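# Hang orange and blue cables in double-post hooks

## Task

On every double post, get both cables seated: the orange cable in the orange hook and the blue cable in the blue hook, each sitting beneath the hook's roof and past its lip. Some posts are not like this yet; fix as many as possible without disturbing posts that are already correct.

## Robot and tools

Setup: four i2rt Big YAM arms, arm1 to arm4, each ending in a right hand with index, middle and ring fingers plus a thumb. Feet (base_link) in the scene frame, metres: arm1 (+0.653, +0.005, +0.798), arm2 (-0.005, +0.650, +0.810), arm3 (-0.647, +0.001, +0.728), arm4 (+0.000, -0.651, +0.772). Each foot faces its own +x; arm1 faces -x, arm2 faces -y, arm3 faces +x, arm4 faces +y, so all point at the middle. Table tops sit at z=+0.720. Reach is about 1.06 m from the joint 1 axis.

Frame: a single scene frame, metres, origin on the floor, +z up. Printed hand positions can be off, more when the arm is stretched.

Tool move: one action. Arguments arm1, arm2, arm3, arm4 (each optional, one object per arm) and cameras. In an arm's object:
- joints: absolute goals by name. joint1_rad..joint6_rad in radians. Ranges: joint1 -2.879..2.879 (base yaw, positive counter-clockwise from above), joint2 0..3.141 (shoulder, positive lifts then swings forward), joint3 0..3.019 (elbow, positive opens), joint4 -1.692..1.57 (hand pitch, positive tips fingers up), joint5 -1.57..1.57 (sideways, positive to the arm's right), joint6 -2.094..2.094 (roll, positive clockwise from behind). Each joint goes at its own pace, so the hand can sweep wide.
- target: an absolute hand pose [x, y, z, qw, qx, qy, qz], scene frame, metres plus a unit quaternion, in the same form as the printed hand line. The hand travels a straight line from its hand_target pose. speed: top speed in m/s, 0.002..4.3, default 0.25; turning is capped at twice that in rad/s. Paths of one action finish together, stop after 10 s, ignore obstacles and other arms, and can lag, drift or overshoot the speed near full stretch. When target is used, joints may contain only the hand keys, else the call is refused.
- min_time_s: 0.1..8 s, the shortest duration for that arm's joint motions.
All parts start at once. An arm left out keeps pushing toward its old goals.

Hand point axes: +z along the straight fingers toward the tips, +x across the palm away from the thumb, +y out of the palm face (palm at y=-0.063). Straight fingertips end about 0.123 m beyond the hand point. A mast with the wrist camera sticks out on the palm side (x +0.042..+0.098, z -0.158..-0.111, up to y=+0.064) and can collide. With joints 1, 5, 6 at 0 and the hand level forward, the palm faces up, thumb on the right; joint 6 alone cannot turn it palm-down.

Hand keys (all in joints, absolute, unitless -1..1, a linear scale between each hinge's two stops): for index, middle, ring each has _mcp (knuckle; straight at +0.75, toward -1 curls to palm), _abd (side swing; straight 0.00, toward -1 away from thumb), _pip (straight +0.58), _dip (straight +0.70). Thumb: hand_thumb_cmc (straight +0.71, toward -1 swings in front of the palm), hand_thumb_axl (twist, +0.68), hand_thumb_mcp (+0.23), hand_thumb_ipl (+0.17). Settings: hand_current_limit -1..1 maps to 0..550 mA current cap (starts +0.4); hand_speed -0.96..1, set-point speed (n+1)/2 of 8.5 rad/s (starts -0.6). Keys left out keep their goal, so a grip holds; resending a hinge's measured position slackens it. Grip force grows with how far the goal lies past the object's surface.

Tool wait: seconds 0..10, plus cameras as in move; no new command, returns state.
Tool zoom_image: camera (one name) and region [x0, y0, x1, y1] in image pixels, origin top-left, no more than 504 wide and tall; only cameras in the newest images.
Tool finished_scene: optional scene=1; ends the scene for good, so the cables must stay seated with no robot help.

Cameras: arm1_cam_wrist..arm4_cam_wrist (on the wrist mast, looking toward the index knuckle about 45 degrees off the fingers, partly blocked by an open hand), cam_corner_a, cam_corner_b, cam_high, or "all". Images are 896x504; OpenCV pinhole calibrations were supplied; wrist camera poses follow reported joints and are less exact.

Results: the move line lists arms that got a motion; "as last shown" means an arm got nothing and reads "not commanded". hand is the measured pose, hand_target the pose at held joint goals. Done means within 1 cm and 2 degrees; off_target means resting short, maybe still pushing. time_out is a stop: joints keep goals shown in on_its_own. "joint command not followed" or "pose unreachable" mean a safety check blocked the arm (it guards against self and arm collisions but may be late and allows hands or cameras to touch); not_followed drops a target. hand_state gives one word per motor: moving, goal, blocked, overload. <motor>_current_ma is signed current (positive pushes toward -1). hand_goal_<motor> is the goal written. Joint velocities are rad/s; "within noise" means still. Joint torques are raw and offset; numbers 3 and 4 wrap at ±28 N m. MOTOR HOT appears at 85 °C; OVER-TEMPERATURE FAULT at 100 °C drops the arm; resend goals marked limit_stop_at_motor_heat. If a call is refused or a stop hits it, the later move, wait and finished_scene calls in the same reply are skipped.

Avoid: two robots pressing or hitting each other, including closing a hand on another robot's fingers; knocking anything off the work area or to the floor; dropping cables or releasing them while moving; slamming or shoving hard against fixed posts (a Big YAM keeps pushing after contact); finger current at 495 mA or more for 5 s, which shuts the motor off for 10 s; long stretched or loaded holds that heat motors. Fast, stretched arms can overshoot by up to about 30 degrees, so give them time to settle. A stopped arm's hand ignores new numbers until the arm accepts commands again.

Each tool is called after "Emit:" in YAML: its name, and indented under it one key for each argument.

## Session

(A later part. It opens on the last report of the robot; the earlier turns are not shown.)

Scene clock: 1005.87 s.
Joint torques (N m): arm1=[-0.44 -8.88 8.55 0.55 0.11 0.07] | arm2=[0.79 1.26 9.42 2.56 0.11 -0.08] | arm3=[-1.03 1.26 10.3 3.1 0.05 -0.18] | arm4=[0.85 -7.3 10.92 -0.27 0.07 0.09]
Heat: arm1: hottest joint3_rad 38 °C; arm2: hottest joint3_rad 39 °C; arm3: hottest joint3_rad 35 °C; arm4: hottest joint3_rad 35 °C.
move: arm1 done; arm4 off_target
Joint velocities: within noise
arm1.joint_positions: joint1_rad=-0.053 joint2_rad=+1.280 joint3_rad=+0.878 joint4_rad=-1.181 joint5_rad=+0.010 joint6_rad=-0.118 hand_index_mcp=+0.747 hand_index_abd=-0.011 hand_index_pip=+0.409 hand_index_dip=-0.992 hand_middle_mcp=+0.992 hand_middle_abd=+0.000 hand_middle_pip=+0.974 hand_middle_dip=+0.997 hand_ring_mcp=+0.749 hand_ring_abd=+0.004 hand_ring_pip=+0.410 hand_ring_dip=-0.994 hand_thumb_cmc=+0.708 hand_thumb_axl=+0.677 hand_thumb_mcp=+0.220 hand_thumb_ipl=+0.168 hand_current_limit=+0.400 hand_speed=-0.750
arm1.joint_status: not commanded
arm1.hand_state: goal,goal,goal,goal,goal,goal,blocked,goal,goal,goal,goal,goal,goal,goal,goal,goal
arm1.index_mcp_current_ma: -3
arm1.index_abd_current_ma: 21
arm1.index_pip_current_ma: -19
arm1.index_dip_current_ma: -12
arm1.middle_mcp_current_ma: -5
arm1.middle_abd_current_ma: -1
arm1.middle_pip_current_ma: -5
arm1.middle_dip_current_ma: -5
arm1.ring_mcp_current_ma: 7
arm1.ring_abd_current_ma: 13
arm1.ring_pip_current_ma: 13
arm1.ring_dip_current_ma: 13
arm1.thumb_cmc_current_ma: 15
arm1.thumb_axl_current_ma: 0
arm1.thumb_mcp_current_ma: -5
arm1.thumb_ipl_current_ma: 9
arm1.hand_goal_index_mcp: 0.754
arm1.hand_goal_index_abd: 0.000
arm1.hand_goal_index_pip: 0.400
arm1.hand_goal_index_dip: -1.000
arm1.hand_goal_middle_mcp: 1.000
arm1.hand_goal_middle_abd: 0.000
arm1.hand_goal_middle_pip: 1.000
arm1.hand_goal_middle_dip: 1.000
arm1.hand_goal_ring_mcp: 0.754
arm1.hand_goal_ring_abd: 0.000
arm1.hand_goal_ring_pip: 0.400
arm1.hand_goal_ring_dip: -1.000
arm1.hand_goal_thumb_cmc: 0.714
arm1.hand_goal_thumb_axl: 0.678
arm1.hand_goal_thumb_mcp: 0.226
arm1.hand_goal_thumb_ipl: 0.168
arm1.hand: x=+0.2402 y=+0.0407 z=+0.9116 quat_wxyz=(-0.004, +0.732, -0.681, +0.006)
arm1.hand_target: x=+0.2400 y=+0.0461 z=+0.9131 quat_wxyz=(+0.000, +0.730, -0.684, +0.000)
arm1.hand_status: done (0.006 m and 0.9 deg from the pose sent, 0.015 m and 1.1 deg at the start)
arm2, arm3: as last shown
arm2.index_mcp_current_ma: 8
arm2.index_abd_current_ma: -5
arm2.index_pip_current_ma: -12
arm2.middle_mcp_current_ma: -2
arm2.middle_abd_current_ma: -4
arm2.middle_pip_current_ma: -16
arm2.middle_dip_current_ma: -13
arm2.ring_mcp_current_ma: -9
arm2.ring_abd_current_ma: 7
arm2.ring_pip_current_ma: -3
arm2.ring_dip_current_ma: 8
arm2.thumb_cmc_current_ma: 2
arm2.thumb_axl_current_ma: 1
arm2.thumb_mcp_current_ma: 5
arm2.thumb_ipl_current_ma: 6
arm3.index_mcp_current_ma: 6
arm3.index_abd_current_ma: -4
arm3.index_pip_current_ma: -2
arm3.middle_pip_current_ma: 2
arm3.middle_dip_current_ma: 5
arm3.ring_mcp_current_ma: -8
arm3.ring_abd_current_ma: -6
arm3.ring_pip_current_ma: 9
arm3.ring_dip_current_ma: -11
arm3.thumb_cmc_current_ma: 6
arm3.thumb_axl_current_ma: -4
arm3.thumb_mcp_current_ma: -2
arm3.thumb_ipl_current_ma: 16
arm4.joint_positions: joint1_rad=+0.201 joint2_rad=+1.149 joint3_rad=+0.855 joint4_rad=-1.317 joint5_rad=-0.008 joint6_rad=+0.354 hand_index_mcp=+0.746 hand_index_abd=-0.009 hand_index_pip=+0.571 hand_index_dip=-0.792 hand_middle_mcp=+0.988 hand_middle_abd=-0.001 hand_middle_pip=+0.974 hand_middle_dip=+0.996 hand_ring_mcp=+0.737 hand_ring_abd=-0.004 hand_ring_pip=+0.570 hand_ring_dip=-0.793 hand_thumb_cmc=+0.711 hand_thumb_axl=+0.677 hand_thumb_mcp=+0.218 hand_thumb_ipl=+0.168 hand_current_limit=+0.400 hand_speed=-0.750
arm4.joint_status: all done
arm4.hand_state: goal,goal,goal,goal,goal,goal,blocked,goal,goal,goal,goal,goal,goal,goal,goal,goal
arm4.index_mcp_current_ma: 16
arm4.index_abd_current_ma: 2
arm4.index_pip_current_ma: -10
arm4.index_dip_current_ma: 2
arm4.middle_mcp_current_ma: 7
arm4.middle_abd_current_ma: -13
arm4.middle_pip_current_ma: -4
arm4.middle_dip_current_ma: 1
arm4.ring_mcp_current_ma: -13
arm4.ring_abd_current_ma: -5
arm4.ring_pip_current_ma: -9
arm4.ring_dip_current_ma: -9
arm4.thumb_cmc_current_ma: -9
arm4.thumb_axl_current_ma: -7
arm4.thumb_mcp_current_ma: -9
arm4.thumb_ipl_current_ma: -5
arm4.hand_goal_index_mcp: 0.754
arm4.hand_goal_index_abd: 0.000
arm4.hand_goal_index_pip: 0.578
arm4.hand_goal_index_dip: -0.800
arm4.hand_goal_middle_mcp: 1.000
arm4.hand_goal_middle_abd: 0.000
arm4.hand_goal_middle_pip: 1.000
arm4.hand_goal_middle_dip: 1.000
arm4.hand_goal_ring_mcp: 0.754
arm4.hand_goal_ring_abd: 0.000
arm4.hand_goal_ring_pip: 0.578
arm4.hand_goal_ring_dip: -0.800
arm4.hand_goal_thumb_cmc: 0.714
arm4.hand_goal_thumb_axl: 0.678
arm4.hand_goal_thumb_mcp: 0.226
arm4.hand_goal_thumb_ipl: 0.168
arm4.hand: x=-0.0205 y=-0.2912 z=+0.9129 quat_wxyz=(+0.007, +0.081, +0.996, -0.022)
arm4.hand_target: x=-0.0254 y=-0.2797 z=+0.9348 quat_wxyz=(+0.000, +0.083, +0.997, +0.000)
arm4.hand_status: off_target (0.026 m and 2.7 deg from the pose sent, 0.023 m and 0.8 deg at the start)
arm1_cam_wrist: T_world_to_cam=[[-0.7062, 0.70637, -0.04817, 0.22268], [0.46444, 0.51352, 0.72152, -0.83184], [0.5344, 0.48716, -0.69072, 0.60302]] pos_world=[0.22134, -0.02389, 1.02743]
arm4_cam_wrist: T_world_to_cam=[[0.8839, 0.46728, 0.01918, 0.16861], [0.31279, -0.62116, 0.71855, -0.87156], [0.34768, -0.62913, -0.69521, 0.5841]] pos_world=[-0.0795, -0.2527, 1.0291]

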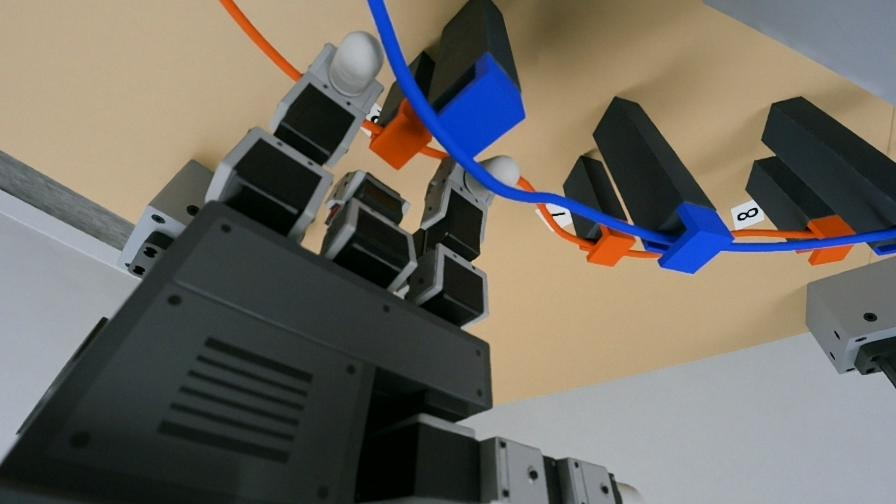

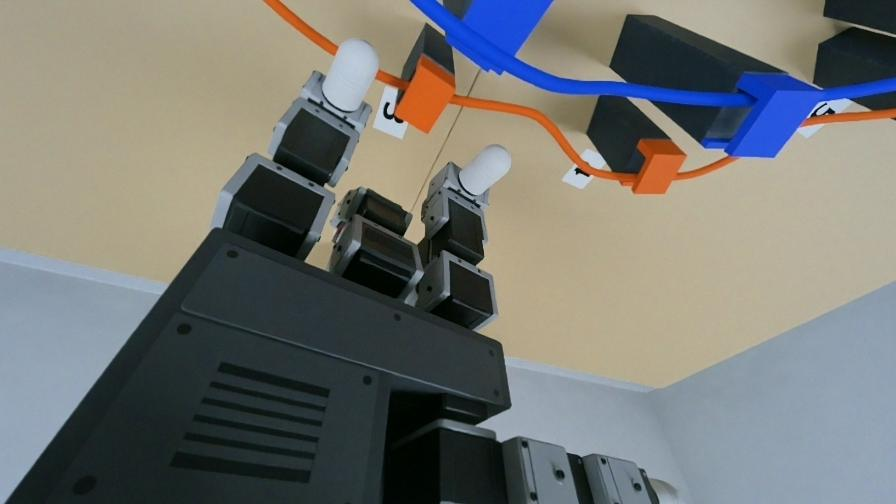

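Emit:
move:
  arm1: {"target": [0.203, 0.0445, 0.940, 0, -0.7296, 0.6839, 0], "speed": 0.06, "joints": {"hand_ring_dip": -0.8, "hand_ring_pip": 0.577}}
  arm4: {"target": [-0.0255, -0.2830, 0.958, 0, 0.0828, 0.9966, 0], "speed": 0.08}
  cameras: ["arm1_cam_wrist", "arm4_cam_wrist"]

Emit:
zoom_image:
  camera: "arm1_cam_wrist"
  region: [300, 0, 600, 220]

Emit:
zoom_image:
  camera: "arm4_cam_wrist"
  region: [320, 0, 620, 220]

Scene clock: 1032.73 s.
Joint torques (N m): arm1=[0.38 -7.47 12.36 -0.32 0.08 0.14] | arm2=[0.85 0.44 9.4 2.59 0.06 -0.1] | arm3=[-1.55 1.32 10.29 3.12 0.07 -0.22] | arm4=[0.97 -6.89 11.55 -0.29 0.07 0.11]
Heat: arm1: hottest joint3_rad 36 °C; arm2: hottest joint3_rad 39 °C; arm3: hottest joint3_rad 35 °C; arm4: hottest joint3_rad 37 °C.
move: arm1 off_target; arm4 off_target
Joint velocities: within noise
arm1.joint_positions: joint1_rad=-0.053 joint2_rad=+1.326 joint3_rad=+0.969 joint4_rad=-1.227 joint5_rad=+0.010 joint6_rad=-0.118 hand_index_mcp=+0.747 hand_index_abd=-0.011 hand_index_pip=+0.409 hand_index_dip=-0.992 hand_middle_mcp=+0.992 hand_middle_abd=+0.000 hand_middle_pip=+0.974 hand_middle_dip=+0.997 hand_ring_mcp=+0.749 hand_ring_abd=+0.004 hand_ring_pip=+0.574 hand_ring_dip=-0.801 hand_thumb_cmc=+0.708 hand_thumb_axl=+0.677 hand_thumb_mcp=+0.220 hand_thumb_ipl=+0.168 hand_current_limit=+0.400 hand_speed=-0.750
arm1.joint_status: all done
arm1.hand_state: goal,goal,goal,goal,goal,goal,blocked,goal,goal,goal,goal,goal,goal,goal,goal,goal
arm1.index_mcp_current_ma: -12
arm1.index_abd_current_ma: 19
arm1.index_pip_current_ma: 5
arm1.index_dip_current_ma: -2
arm1.middle_mcp_current_ma: -9
arm1.middle_abd_current_ma: 4
arm1.middle_pip_current_ma: -6
arm1.middle_dip_current_ma: 0
arm1.ring_mcp_current_ma: -1
arm1.ring_abd_current_ma: -9
arm1.ring_pip_current_ma: -2
arm1.ring_dip_current_ma: -11
arm1.thumb_cmc_current_ma: 10
arm1.thumb_axl_current_ma: -2
arm1.thumb_mcp_current_ma: -14
arm1.thumb_ipl_current_ma: -21
arm1.hand_goal_index_mcp: 0.754
arm1.hand_goal_index_abd: 0.000
arm1.hand_goal_index_pip: 0.400
arm1.hand_goal_index_dip: -1.000
arm1.hand_goal_middle_mcp: 1.000
arm1.hand_goal_middle_abd: 0.000
arm1.hand_goal_middle_pip: 1.000
arm1.hand_goal_middle_dip: 1.000
arm1.hand_goal_ring_mcp: 0.754
arm1.hand_goal_ring_abd: 0.000
arm1.hand_goal_ring_pip: 0.578
arm1.hand_goal_ring_dip: -0.800
arm1.hand_goal_thumb_cmc: 0.714
arm1.hand_goal_thumb_axl: 0.678
arm1.hand_goal_thumb_mcp: 0.226
arm1.hand_goal_thumb_ipl: 0.168
arm1.hand: x=+0.2165 y=+0.0421 z=+0.9289 quat_wxyz=(-0.004, +0.732, -0.681, +0.006)
arm1.hand_target: x=+0.2035 y=+0.0444 z=+0.9400 quat_wxyz=(+0.000, +0.730, -0.684, +0.000)
arm1.hand_status: off_target (0.018 m and 1.0 deg from the pose sent, 0.047 m and 0.9 deg at the start)
arm2, arm3: as last shown
arm2.index_mcp_current_ma: 13
arm2.index_abd_current_ma: 1
arm2.index_pip_current_ma: 4
arm2.index_dip_current_ma: -3
arm2.middle_mcp_current_ma: -4
arm2.middle_abd_current_ma: -5
arm2.middle_pip_current_ma: -6
arm2.middle_dip_current_ma: -7
arm2.ring_mcp_current_ma: 6
arm2.ring_abd_current_ma: 3
arm2.ring_pip_current_ma: -5
arm2.ring_dip_current_ma: 11
arm2.thumb_cmc_current_ma: -8
arm2.thumb_axl_current_ma: 4
arm2.thumb_mcp_current_ma: 0
arm2.thumb_ipl_current_ma: 18
arm3.index_mcp_current_ma: 11
arm3.index_abd_current_ma: -15
arm3.index_pip_current_ma: -18
arm3.index_dip_current_ma: 6
arm3.middle_mcp_current_ma: 8
arm3.middle_abd_current_ma: -1
arm3.middle_pip_current_ma: 15
arm3.ring_mcp_current_ma: -4
arm3.ring_abd_current_ma: -1
arm3.ring_pip_current_ma: 2
arm3.ring_dip_current_ma: -13
arm3.thumb_cmc_current_ma: 1
arm3.thumb_axl_current_ma: -9
arm3.thumb_ipl_current_ma: 1
arm4.joint_positions: joint1_rad=+0.202 joint2_rad=+1.122 joint3_rad=+0.890 joint4_rad=-1.385 joint5_rad=-0.008 joint6_rad=+0.354 hand_index_mcp=+0.746 hand_index_abd=-0.009 hand_index_pip=+0.571 hand_index_dip=-0.792 hand_middle_mcp=+0.988 hand_middle_abd=-0.001 hand_middle_pip=+0.974 hand_middle_dip=+0.996 hand_ring_mcp=+0.737 hand_ring_abd=-0.004 hand_ring_pip=+0.570 hand_ring_dip=-0.793 hand_thumb_cmc=+0.711 hand_thumb_axl=+0.677 hand_thumb_mcp=+0.218 hand_thumb_ipl=+0.168 hand_current_limit=+0.400 hand_speed=-0.750
arm4.joint_status: not commanded
arm4.hand_state: goal,goal,goal,goal,goal,goal,blocked,goal,goal,goal,goal,goal,goal,goal,goal,goal
arm4.index_mcp_current_ma: 6
arm4.index_abd_current_ma: 5
arm4.index_pip_current_ma: -12
arm4.index_dip_current_ma: 4
arm4.middle_mcp_current_ma: 6
arm4.middle_abd_current_ma: -10
arm4.middle_pip_current_ma: 2
arm4.middle_dip_current_ma: -7
arm4.ring_mcp_current_ma: -11
arm4.ring_abd_current_ma: -8
arm4.ring_pip_current_ma: -7
arm4.ring_dip_current_ma: -1
arm4.thumb_cmc_current_ma: -3
arm4.thumb_axl_current_ma: 17
arm4.thumb_mcp_current_ma: -16
arm4.thumb_ipl_current_ma: -9
arm4.hand_goal_index_mcp: 0.754
arm4.hand_goal_index_abd: 0.000
arm4.hand_goal_index_pip: 0.578
arm4.hand_goal_index_dip: -0.800
arm4.hand_goal_middle_mcp: 1.000
arm4.hand_goal_middle_abd: 0.000
arm4.hand_goal_middle_pip: 1.000
arm4.hand_goal_middle_dip: 1.000
arm4.hand_goal_ring_mcp: 0.754
arm4.hand_goal_ring_abd: 0.000
arm4.hand_goal_ring_pip: 0.578
arm4.hand_goal_ring_dip: -0.800
arm4.hand_goal_thumb_cmc: 0.714
arm4.hand_goal_thumb_axl: 0.678
arm4.hand_goal_thumb_mcp: 0.226
arm4.hand_goal_thumb_ipl: 0.168
arm4.hand: x=-0.0198 y=-0.2962 z=+0.9333 quat_wxyz=(+0.007, +0.081, +0.996, -0.025)
arm4.hand_target: x=-0.0253 y=-0.2839 z=+0.9578 quat_wxyz=(+0.000, +0.083, +0.997, +0.000)
arm4.hand_status: off_target (0.029 m and 2.9 deg from the pose sent, 0.046 m and 2.7 deg at the start)
arm1_cam_wrist: T_world_to_cam=[[-0.70614, 0.70635, -0.04932, 0.20691], [0.46327, 0.51357, 0.72223, -0.83441], [0.53548, 0.48715, -0.68989, 0.62603]] pos_world=[0.19744, -0.02259, 1.04473]
arm4_cam_wrist: T_world_to_cam=[[0.88372, 0.46767, 0.01773, 0.17145], [0.3123, -0.61749, 0.72192, -0.89153], [0.34857, -0.63244, -0.69175, 0.59071]] pos_world=[-0.079, -0.2571, 1.0492]

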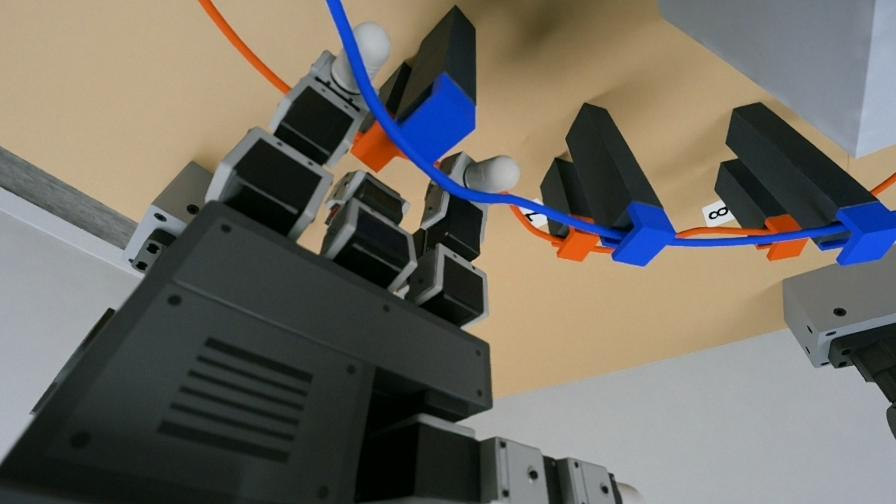

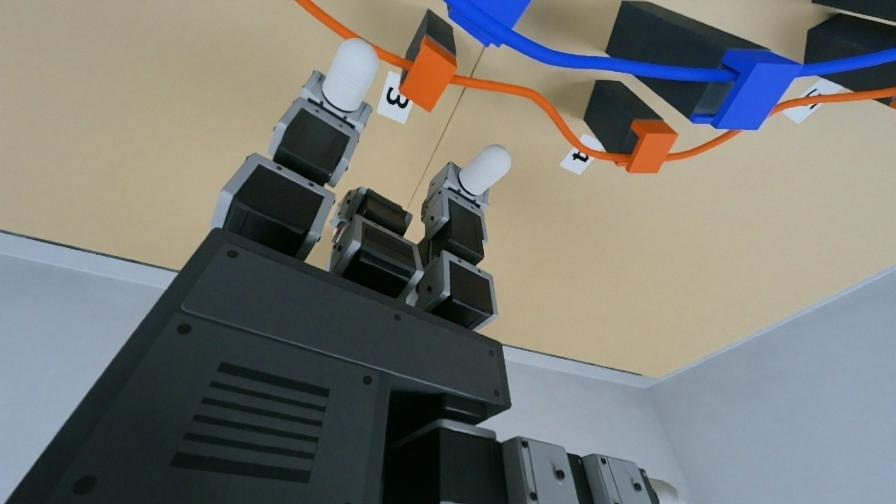

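Scaled by 1.680 from the camera's image (finer frame: 1280x720).

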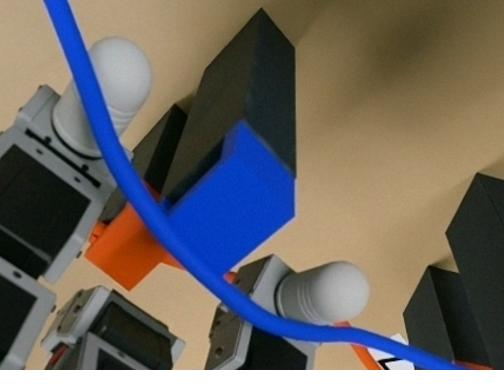

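Scaled by 1.680 from the camera's image (finer frame: 1280x720).

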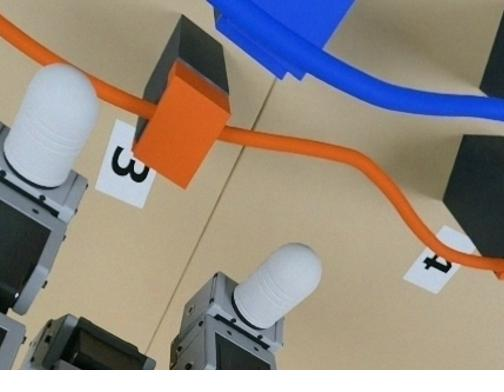

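Emit:
move:
  arm1: {"joints": {"hand_ring_dip": -1, "hand_ring_pip": 0.095, "hand_index_dip": -1, "hand_index_pip": 0.095}}
  arm4: {"target": [-0.0160, -0.2085, 0.948, 0, 0.0828, 0.9966, 0], "speed": 0.07}
  cameras: ["arm1_cam_wrist", "arm4_cam_wrist", "cam_corner_b", "cam_corner_a"]

Emit:
zoom_image:
  camera: "arm1_cam_wrist"
  region: [300, 0, 600, 220]

Emit:
zoom_image:
  camera: "arm4_cam_wrist"
  region: [300, 0, 600, 220]

Emit:
zoom_image:
  camera: "cam_corner_b"
  region: [130, 220, 350, 440]

Emit:
zoom_image:
  camera: "cam_corner_a"
  region: [560, 260, 800, 480]

Scene clock: 1043.20 s.
Joint torques (N m): arm1=[0.26 -7.88 12.44 -0.24 0.11 0.14] | arm2=[1.55 0.73 9.4 2.59 0.07 -0.09] | arm3=[-0.91 1.03 10.4 3 0.05 -0.16] | arm4=[-0.38 -8.47 11.44 0.46 0.11 -0.2]
Heat: arm1: hottest joint3_rad 37 °C; arm2: hottest joint3_rad 39 °C; arm3: hottest joint3_rad 35 °C; arm4: hottest joint3_rad 37 °C.
move: arm1 done; arm4 off_target
Joint velocities: within noise
arm1.joint_positions: joint1_rad=-0.053 joint2_rad=+1.327 joint3_rad=+0.969 joint4_rad=-1.227 joint5_rad=+0.010 joint6_rad=-0.118 hand_index_mcp=+0.747 hand_index_abd=-0.011 hand_index_pip=+0.104 hand_index_dip=-0.992 hand_middle_mcp=+0.992 hand_middle_abd=+0.000 hand_middle_pip=+0.974 hand_middle_dip=+0.997 hand_ring_mcp=+0.749 hand_ring_abd=+0.004 hand_ring_pip=+0.110 hand_ring_dip=-0.992 hand_thumb_cmc=+0.708 hand_thumb_axl=+0.677 hand_thumb_mcp=+0.220 hand_thumb_ipl=+0.168 hand_current_limit=+0.400 hand_speed=-0.750
arm1.joint_status: all done
arm1.hand_state: goal,goal,goal,goal,goal,goal,blocked,goal,goal,goal,goal,goal,goal,goal,goal,goal
arm1.index_mcp_current_ma: -8
arm1.index_abd_current_ma: 14
arm1.index_pip_current_ma: 1
arm1.index_dip_current_ma: -4
arm1.middle_mcp_current_ma: -12
arm1.middle_abd_current_ma: 11
arm1.middle_pip_current_ma: 0
arm1.middle_dip_current_ma: -7
arm1.ring_mcp_current_ma: 11
arm1.ring_abd_current_ma: 10
arm1.ring_pip_current_ma: 9
arm1.ring_dip_current_ma: -7
arm1.thumb_cmc_current_ma: 19
arm1.thumb_axl_current_ma: 3
arm1.thumb_mcp_current_ma: -14
arm1.thumb_ipl_current_ma: 5
arm1.hand_goal_index_mcp: 0.754
arm1.hand_goal_index_abd: 0.000
arm1.hand_goal_index_pip: 0.096
arm1.hand_goal_index_dip: -1.000
arm1.hand_goal_middle_mcp: 1.000
arm1.hand_goal_middle_abd: 0.000
arm1.hand_goal_middle_pip: 1.000
arm1.hand_goal_middle_dip: 1.000
arm1.hand_goal_ring_mcp: 0.754
arm1.hand_goal_ring_abd: 0.000
arm1.hand_goal_ring_pip: 0.096
arm1.hand_goal_ring_dip: -1.000
arm1.hand_goal_thumb_cmc: 0.714
arm1.hand_goal_thumb_axl: 0.678
arm1.hand_goal_thumb_mcp: 0.226
arm1.hand_goal_thumb_ipl: 0.168
arm1.hand: x=+0.2165 y=+0.0420 z=+0.9287 quat_wxyz=(-0.004, +0.732, -0.681, +0.006)
arm1.hand_target: x=+0.2035 y=+0.0444 z=+0.9399 quat_wxyz=(+0.000, +0.730, -0.684, +0.000)
arm1.hand_status: not commanded
arm2, arm3: as last shown
arm2.index_mcp_current_ma: -7
arm2.index_abd_current_ma: 8
arm2.index_pip_current_ma: 6
arm2.index_dip_current_ma: 0
arm2.middle_mcp_current_ma: 5
arm2.middle_abd_current_ma: 6
arm2.middle_pip_current_ma: -7
arm2.middle_dip_current_ma: 10
arm2.ring_mcp_current_ma: -8
arm2.ring_abd_current_ma: 0
arm2.ring_pip_current_ma: -28
arm2.ring_dip_current_ma: -11
arm2.thumb_cmc_current_ma: 9
arm2.thumb_axl_current_ma: 9
arm2.thumb_ipl_current_ma: -3
arm3.index_mcp_current_ma: 2
arm3.index_abd_current_ma: 1
arm3.index_pip_current_ma: -5
arm3.index_dip_current_ma: -7
arm3.middle_mcp_current_ma: -9
arm3.middle_abd_current_ma: -4
arm3.middle_pip_current_ma: 13
arm3.middle_dip_current_ma: 7
arm3.ring_mcp_current_ma: -10
arm3.ring_abd_current_ma: -8
arm3.ring_pip_current_ma: -5
arm3.ring_dip_current_ma: -11
arm3.thumb_cmc_current_ma: -2
arm3.thumb_axl_current_ma: 6
arm3.thumb_mcp_current_ma: -1
arm3.thumb_ipl_current_ma: -2
arm4.joint_positions: joint1_rad=+0.155 joint2_rad=+1.311 joint3_rad=+1.030 joint4_rad=-1.341 joint5_rad=-0.009 joint6_rad=+0.316 hand_index_mcp=+0.746 hand_index_abd=-0.009 hand_index_pip=+0.571 hand_index_dip=-0.792 hand_middle_mcp=+0.988 hand_middle_abd=-0.001 hand_middle_pip=+0.974 hand_middle_dip=+0.996 hand_ring_mcp=+0.741 hand_ring_abd=-0.004 hand_ring_pip=+0.570 hand_ring_dip=-0.803 hand_thumb_cmc=+0.706 hand_thumb_axl=+0.677 hand_thumb_mcp=+0.218 hand_thumb_ipl=+0.168 hand_current_limit=+0.400 hand_speed=-0.750
arm4.joint_status: not commanded
arm4.hand_state: goal,goal,goal,goal,goal,goal,blocked,goal,goal,goal,goal,goal,goal,goal,goal,goal
arm4.index_mcp_current_ma: -1
arm4.index_abd_current_ma: -1
arm4.index_pip_current_ma: -2
arm4.index_dip_current_ma: 2
arm4.middle_mcp_current_ma: 3
arm4.middle_abd_current_ma: -4
arm4.middle_pip_current_ma: -7
arm4.middle_dip_current_ma: 2
arm4.ring_mcp_current_ma: -10
arm4.ring_abd_current_ma: 4
arm4.ring_pip_current_ma: -1
arm4.ring_dip_current_ma: 2
arm4.thumb_cmc_current_ma: -1
arm4.thumb_axl_current_ma: 4
arm4.thumb_mcp_current_ma: -9
arm4.thumb_ipl_current_ma: 4
arm4.hand_goal_index_mcp: 0.754
arm4.hand_goal_index_abd: 0.000
arm4.hand_goal_index_pip: 0.578
arm4.hand_goal_index_dip: -0.800
arm4.hand_goal_middle_mcp: 1.000
arm4.hand_goal_middle_abd: 0.000
arm4.hand_goal_middle_pip: 1.000
arm4.hand_goal_middle_dip: 1.000
arm4.hand_goal_ring_mcp: 0.754
arm4.hand_goal_ring_abd: 0.000
arm4.hand_goal_ring_pip: 0.578
arm4.hand_goal_ring_dip: -0.800
arm4.hand_goal_thumb_cmc: 0.714
arm4.hand_goal_thumb_axl: 0.678
arm4.hand_goal_thumb_mcp: 0.226
arm4.hand_goal_thumb_ipl: 0.168
arm4.hand: x=-0.0158 y=-0.2296 z=+0.9274 quat_wxyz=(+0.007, +0.085, +0.996, -0.027)
arm4.hand_target: x=-0.0158 y=-0.2098 z=+0.9484 quat_wxyz=(+0.000, +0.083, +0.997, +0.000)
arm4.hand_status: off_target (0.029 m and 3.2 deg from the pose sent, 0.089 m and 2.9 deg at the start)
pictures: arm1_cam_wrist, arm4_cam_wrist, cam_corner_a, cam_corner_b
arm1_cam_wrist: T_world_to_cam=[[-0.70616, 0.70631, -0.04957, 0.20709], [0.463, 0.5136, 0.72239, -0.83433], [0.53569, 0.48717, -0.68971, 0.62572]] pos_world=[0.19734, -0.02259, 1.04454]
arm4_cam_wrist: T_world_to_cam=[[0.88806, 0.4595, 0.01426, 0.13822], [0.30755, -0.61688, 0.72448, -0.84973], [0.34169, -0.639, -0.68915, 0.62332]] pos_world=[-0.0744, -0.1894, 1.0432]

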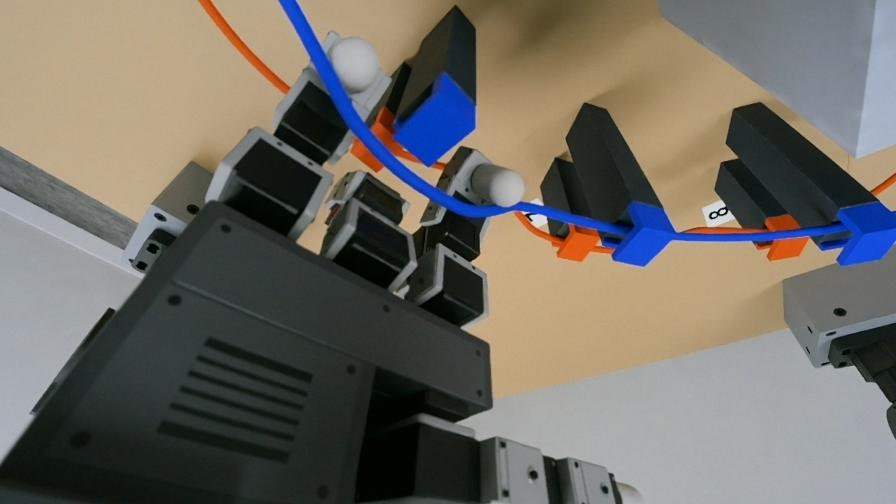

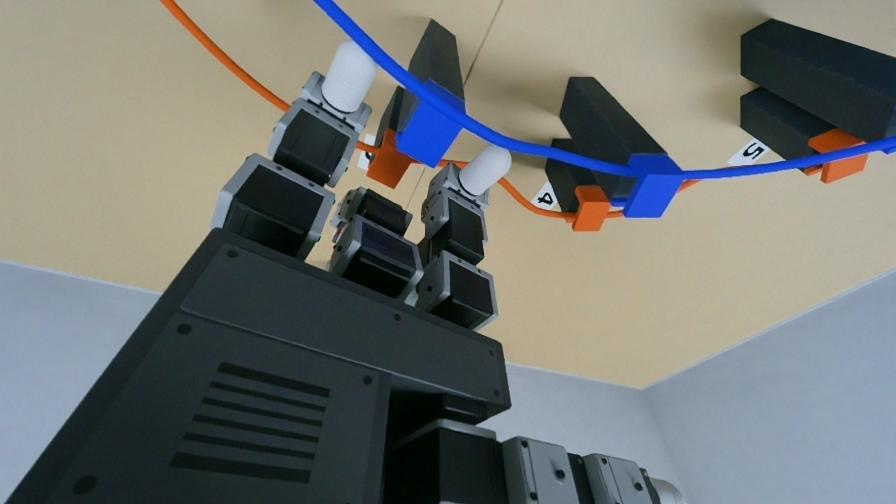

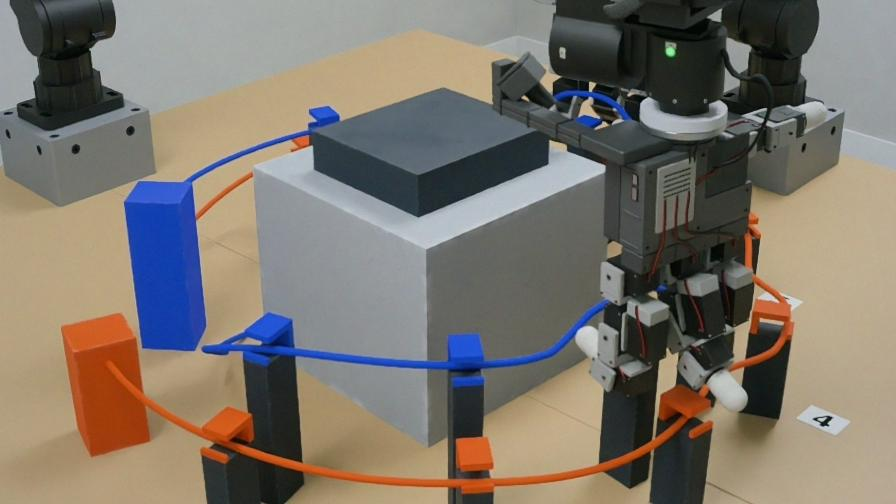

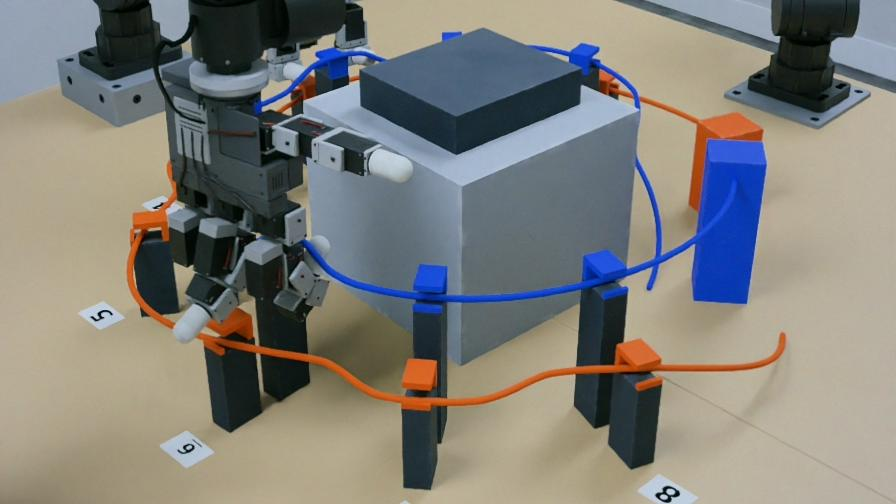

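Scaled by 1.680 from the camera's image (finer frame: 1280x720).

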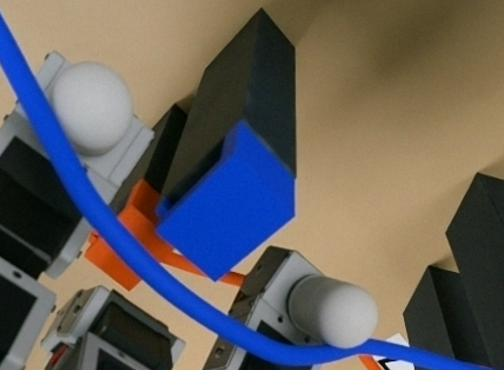

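Scaled by 1.680 from the camera's image (finer frame: 1280x720).

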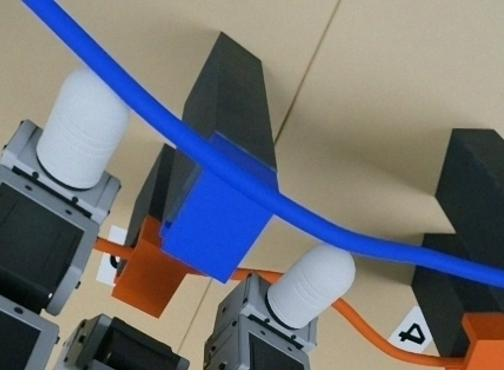

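Scaled by 2.291 from the camera's image (finer frame: 1280x720).

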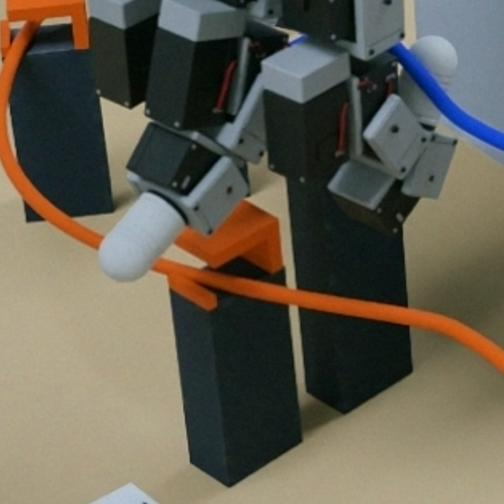

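Scaled by 2.100 from the camera's image (finer frame: 1280x720).

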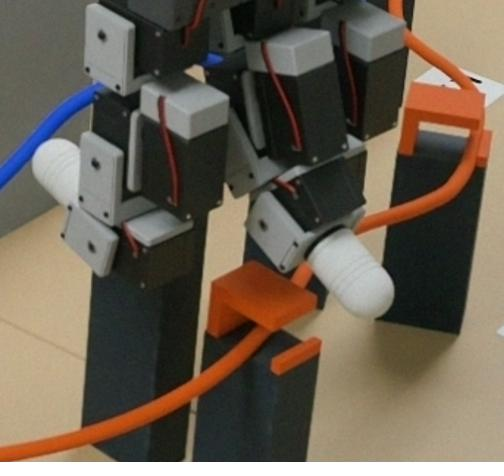

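Emit:
move:
  arm1: {"target": [0.2225, 0.0465, 0.9225, 0, -0.7296, 0.6839, 0], "speed": 0.05}
  arm4: {"target": [-0.0105, -0.1800, 0.951, 0, 0.0828, 0.9966, 0], "speed": 0.07}
  cameras: ["arm1_cam_wrist", "arm4_cam_wrist", "cam_corner_b", "cam_corner_a"]

Emit:
zoom_image:
  camera: "arm1_cam_wrist"
  region: [300, 0, 600, 220]

Emit:
zoom_image:
  camera: "arm4_cam_wrist"
  region: [300, 0, 600, 220]

Emit:
zoom_image:
  camera: "cam_corner_b"
  region: [130, 220, 350, 440]

Emit:
zoom_image:
  camera: "cam_corner_a"
  region: [540, 240, 780, 460]

Scene clock: 1064.30 s.
Joint torques (N m): arm1=[-0.44 -9.82 8.55 0.57 0.1 0.05] | arm2=[1.73 0.85 9.65 2.43 0.07 -0.1] | arm3=[-0.44 1.32 10.33 3.12 0.06 -0.21] | arm4=[-0.38 -9.52 11.64 0.27 0.11 -0.18]
Heat: arm1: hottest joint3_rad 37 °C; arm2: hottest joint3_rad 39 °C; arm3: hottest joint3_rad 35 °C; arm4: hottest joint3_rad 38 °C.
move: arm1 done; arm4 off_target
Joint velocities: within noise
arm1.joint_positions: joint1_rad=-0.053 joint2_rad=+1.318 joint3_rad=+0.938 joint4_rad=-1.203 joint5_rad=+0.010 joint6_rad=-0.118 hand_index_mcp=+0.747 hand_index_abd=-0.011 hand_index_pip=+0.103 hand_index_dip=-0.992 hand_middle_mcp=+0.992 hand_middle_abd=+0.000 hand_middle_pip=+0.974 hand_middle_dip=+0.997 hand_ring_mcp=+0.749 hand_ring_abd=+0.004 hand_ring_pip=+0.110 hand_ring_dip=-0.992 hand_thumb_cmc=+0.708 hand_thumb_axl=+0.677 hand_thumb_mcp=+0.220 hand_thumb_ipl=+0.168 hand_current_limit=+0.400 hand_speed=-0.750
arm1.joint_status: not commanded
arm1.hand_state: goal,goal,goal,goal,goal,goal,blocked,goal,goal,goal,goal,goal,goal,goal,goal,goal
arm1.index_mcp_current_ma: 9
arm1.index_abd_current_ma: -4
arm1.index_pip_current_ma: -9
arm1.index_dip_current_ma: 4
arm1.middle_mcp_current_ma: -3
arm1.middle_abd_current_ma: 17
arm1.middle_pip_current_ma: -7
arm1.middle_dip_current_ma: -1
arm1.ring_mcp_current_ma: 6
arm1.ring_abd_current_ma: -8
arm1.ring_pip_current_ma: -1
arm1.ring_dip_current_ma: -4
arm1.thumb_cmc_current_ma: 9
arm1.thumb_axl_current_ma: 3
arm1.thumb_mcp_current_ma: -11
arm1.thumb_ipl_current_ma: 3
arm1.hand_goal_index_mcp: 0.754
arm1.hand_goal_index_abd: 0.000
arm1.hand_goal_index_pip: 0.096
arm1.hand_goal_index_dip: -1.000
arm1.hand_goal_middle_mcp: 1.000
arm1.hand_goal_middle_abd: 0.000
arm1.hand_goal_middle_pip: 1.000
arm1.hand_goal_middle_dip: 1.000
arm1.hand_goal_ring_mcp: 0.754
arm1.hand_goal_ring_abd: 0.000
arm1.hand_goal_ring_pip: 0.096
arm1.hand_goal_ring_dip: -1.000
arm1.hand_goal_thumb_cmc: 0.714
arm1.hand_goal_thumb_axl: 0.678
arm1.hand_goal_thumb_mcp: 0.226
arm1.hand_goal_thumb_ipl: 0.168
arm1.hand: x=+0.2224 y=+0.0417 z=+0.9209 quat_wxyz=(-0.004, +0.732, -0.681, +0.005)
arm1.hand_target: x=+0.2225 y=+0.0465 z=+0.9226 quat_wxyz=(+0.000, +0.730, -0.684, +0.000)
arm1.hand_status: done (0.005 m and 0.9 deg from the pose sent, 0.010 m and 1.0 deg at the start)
arm2: as last shown
arm2.index_mcp_current_ma: 19
arm2.index_abd_current_ma: -8
arm2.index_pip_current_ma: 4
arm2.index_dip_current_ma: -13
arm2.middle_mcp_current_ma: 1
arm2.middle_abd_current_ma: 3
arm2.middle_pip_current_ma: 2
arm2.middle_dip_current_ma: -4
arm2.ring_mcp_current_ma: -15
arm2.ring_abd_current_ma: 3
arm2.ring_pip_current_ma: 11
arm2.ring_dip_current_ma: 5
arm2.thumb_cmc_current_ma: -8
arm2.thumb_axl_current_ma: -8
arm2.thumb_mcp_current_ma: -21
arm2.thumb_ipl_current_ma: 5
arm3.joint_positions: joint1_rad=+0.699 joint2_rad=+0.620 joint3_rad=+1.448 joint4_rad=-1.177 joint5_rad=-0.065 joint6_rad=+1.021 hand_index_mcp=+0.758 hand_index_abd=+0.003 hand_index_pip=+0.577 hand_index_dip=+0.696 hand_middle_mcp=+0.757 hand_middle_abd=+0.001 hand_middle_pip=+0.577 hand_middle_dip=+0.696 hand_ring_mcp=+0.758 hand_ring_abd=+0.002 hand_ring_pip=+0.577 hand_ring_dip=+0.696 hand_thumb_cmc=+0.718 hand_thumb_axl=+0.677 hand_thumb_mcp=+0.226 hand_thumb_ipl=+0.168 hand_current_limit=+0.400 hand_speed=-0.600
arm3.joint_status: not commanded
arm3.hand_state: goal,goal,goal,goal,goal,goal,goal,goal,goal,goal,goal,goal,goal,goal,goal,goal
arm3.index_mcp_current_ma: 7
arm3.index_abd_current_ma: 12
arm3.index_pip_current_ma: -8
arm3.index_dip_current_ma: 3
arm3.middle_mcp_current_ma: -2
arm3.middle_abd_current_ma: 0
arm3.middle_pip_current_ma: 17
arm3.middle_dip_current_ma: 2
arm3.ring_mcp_current_ma: -12
arm3.ring_abd_current_ma: -6
arm3.ring_pip_current_ma: 4
arm3.ring_dip_current_ma: -13
arm3.thumb_cmc_current_ma: 5
arm3.thumb_axl_current_ma: -8
arm3.thumb_mcp_current_ma: -3
arm3.thumb_ipl_current_ma: 3
arm3.hand_goal_index_mcp: 0.754
arm3.hand_goal_index_abd: 0.000
arm3.hand_goal_index_pip: 0.576
arm3.hand_goal_index_dip: 0.696
arm3.hand_goal_middle_mcp: 0.754
arm3.hand_goal_middle_abd: 0.000
arm3.hand_goal_middle_pip: 0.576
arm3.hand_goal_middle_dip: 0.696
arm3.hand_goal_ring_mcp: 0.754
arm3.hand_goal_ring_abd: 0.000
arm3.hand_goal_ring_pip: 0.576
arm3.hand_goal_ring_dip: 0.696
arm3.hand_goal_thumb_cmc: 0.714
arm3.hand_goal_thumb_axl: 0.678
arm3.hand_goal_thumb_mcp: 0.226
arm3.hand_goal_thumb_ipl: 0.168
arm3.hand: x=-0.4063 y=+0.1197 z=+1.3517 quat_wxyz=(-0.080, +0.644, +0.506, +0.568)
arm3.hand_target: x=-0.4095 y=+0.1168 z=+1.3657 quat_wxyz=(-0.081, +0.637, +0.501, +0.581)
arm3.hand_status: not commanded
arm4.joint_positions: joint1_rad=+0.132 joint2_rad=+1.381 joint3_rad=+1.104 joint4_rad=-1.341 joint5_rad=-0.009 joint6_rad=+0.292 hand_index_mcp=+0.746 hand_index_abd=-0.009 hand_index_pip=+0.576 hand_index_dip=-0.792 hand_middle_mcp=+0.988 hand_middle_abd=-0.001 hand_middle_pip=+0.974 hand_middle_dip=+0.996 hand_ring_mcp=+0.756 hand_ring_abd=-0.001 hand_ring_pip=+0.583 hand_ring_dip=-0.803 hand_thumb_cmc=+0.706 hand_thumb_axl=+0.677 hand_thumb_mcp=+0.218 hand_thumb_ipl=+0.168 hand_current_limit=+0.400 hand_speed=-0.750
arm4.joint_status: not commanded
arm4.hand_state: goal,goal,goal,goal,goal,goal,blocked,goal,goal,goal,goal,goal,goal,goal,goal,goal
arm4.index_mcp_current_ma: 15
arm4.index_abd_current_ma: 10
arm4.index_pip_current_ma: -10
arm4.index_dip_current_ma: 8
arm4.middle_mcp_current_ma: -2
arm4.middle_abd_current_ma: -6
arm4.middle_pip_current_ma: -4
arm4.middle_dip_current_ma: -4
arm4.ring_mcp_current_ma: 2
arm4.ring_abd_current_ma: 3
arm4.ring_pip_current_ma: 4
arm4.ring_dip_current_ma: -2
arm4.thumb_cmc_current_ma: 5
arm4.thumb_axl_current_ma: 0
arm4.thumb_mcp_current_ma: -7
arm4.thumb_ipl_current_ma: -9
arm4.hand_goal_index_mcp: 0.754
arm4.hand_goal_index_abd: 0.000
arm4.hand_goal_index_pip: 0.578
arm4.hand_goal_index_dip: -0.800
arm4.hand_goal_middle_mcp: 1.000
arm4.hand_goal_middle_abd: 0.000
arm4.hand_goal_middle_pip: 1.000
arm4.hand_goal_middle_dip: 1.000
arm4.hand_goal_ring_mcp: 0.754
arm4.hand_goal_ring_abd: 0.000
arm4.hand_goal_ring_pip: 0.578
arm4.hand_goal_ring_dip: -0.800
arm4.hand_goal_thumb_cmc: 0.714
arm4.hand_goal_thumb_axl: 0.678
arm4.hand_goal_thumb_mcp: 0.226
arm4.hand_goal_thumb_ipl: 0.168
arm4.hand: x=-0.0112 y=-0.2006 z=+0.9299 quat_wxyz=(+0.006, +0.085, +0.996, -0.026)
arm4.hand_target: x=-0.0103 y=-0.1813 z=+0.9514 quat_wxyz=(+0.000, +0.083, +0.997, +0.000)
arm4.hand_status: off_target (0.029 m and 3.0 deg from the pose sent, 0.055 m and 3.2 deg at the start)
pictures: arm1_cam_wrist, arm4_cam_wrist, cam_corner_a, cam_corner_b
arm1_cam_wrist: T_world_to_cam=[[-0.70618, 0.70641, -0.04792, 0.20966], [0.46471, 0.5135, 0.72137, -0.83071], [0.53418, 0.48715, -0.6909, 0.61882]] pos_world=[0.20354, -0.02299, 1.03683]
arm4_cam_wrist: T_world_to_cam=[[0.88774, 0.46013, 0.01429, 0.12092], [0.30918, -0.61893, 0.72203, -0.83322], [0.34107, -0.63656, -0.69171, 0.64495]] pos_world=[-0.0697, -0.1608, 1.046]

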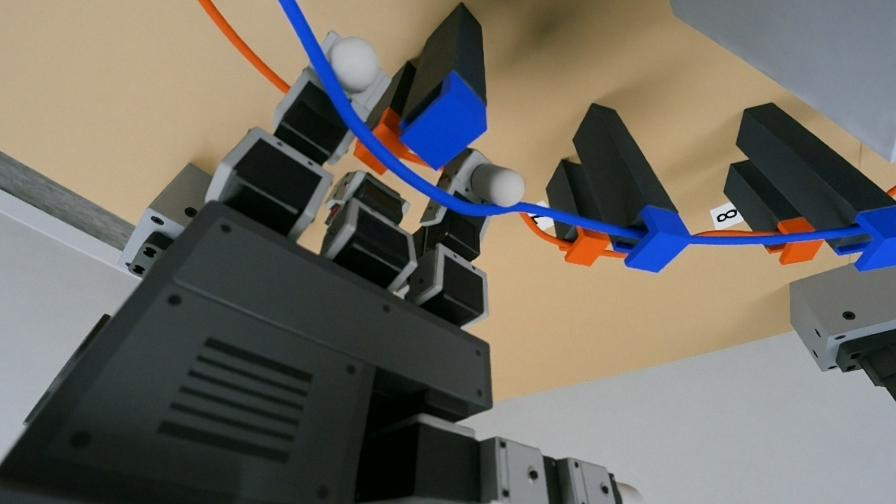

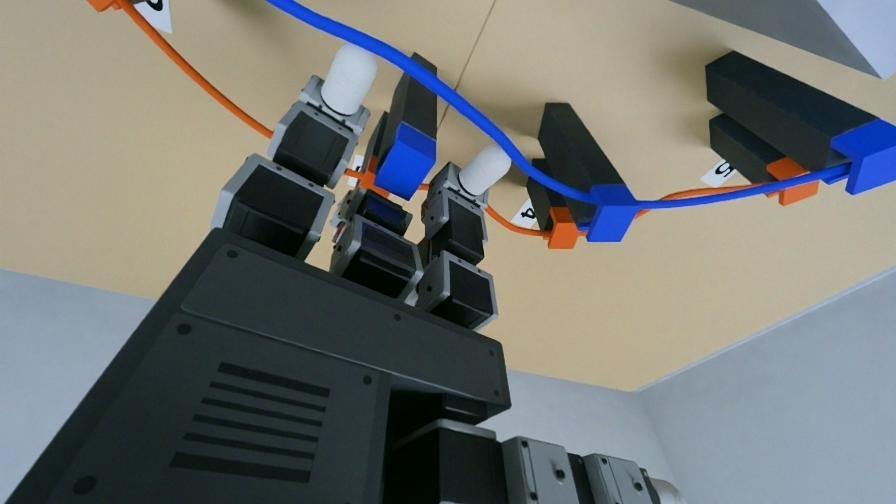

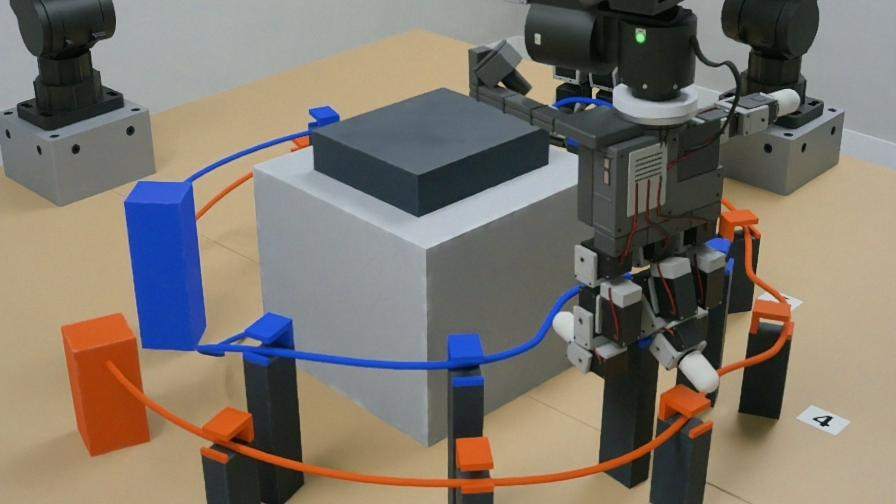

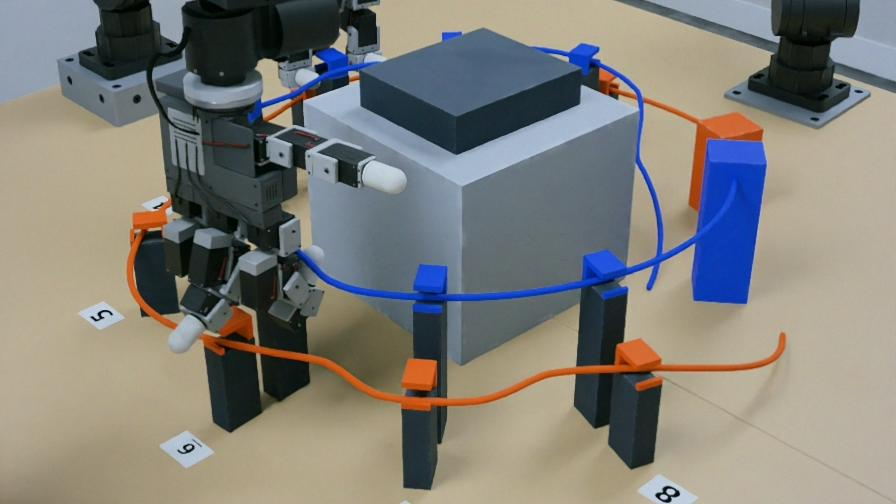

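Scaled by 1.680 from the camera's image (finer frame: 1280x720).

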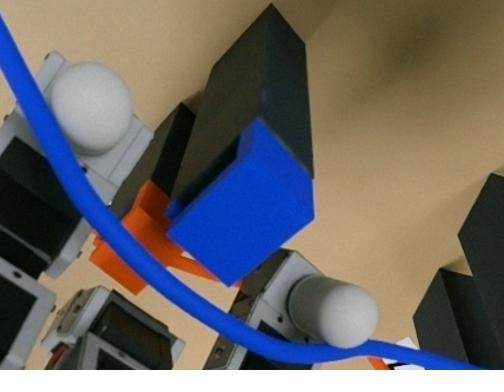

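Scaled by 1.680 from the camera's image (finer frame: 1280x720).

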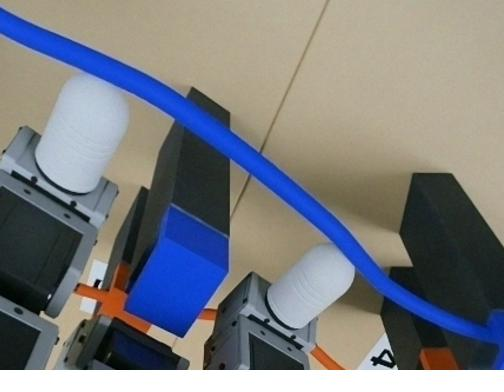

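Scaled by 2.291 from the camera's image (finer frame: 1280x720).

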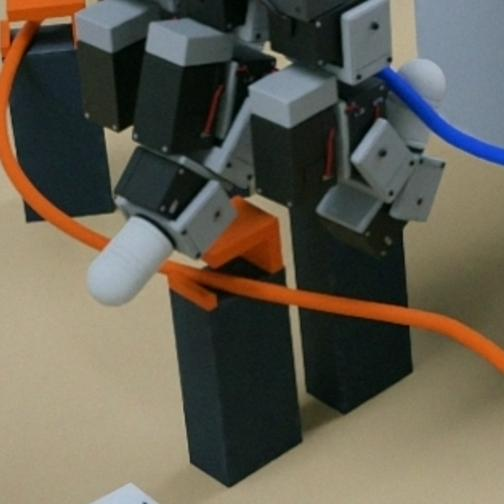

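Scaled by 2.100 from the camera's image (finer frame: 1280x720).

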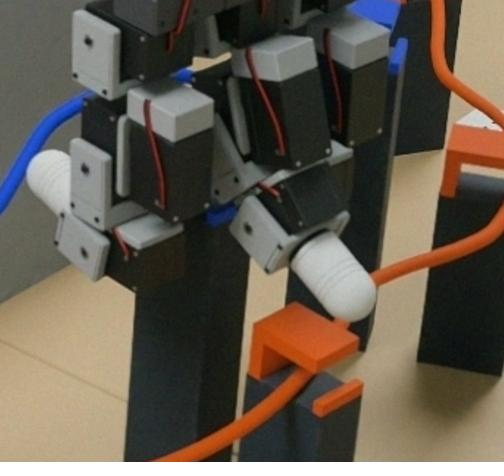

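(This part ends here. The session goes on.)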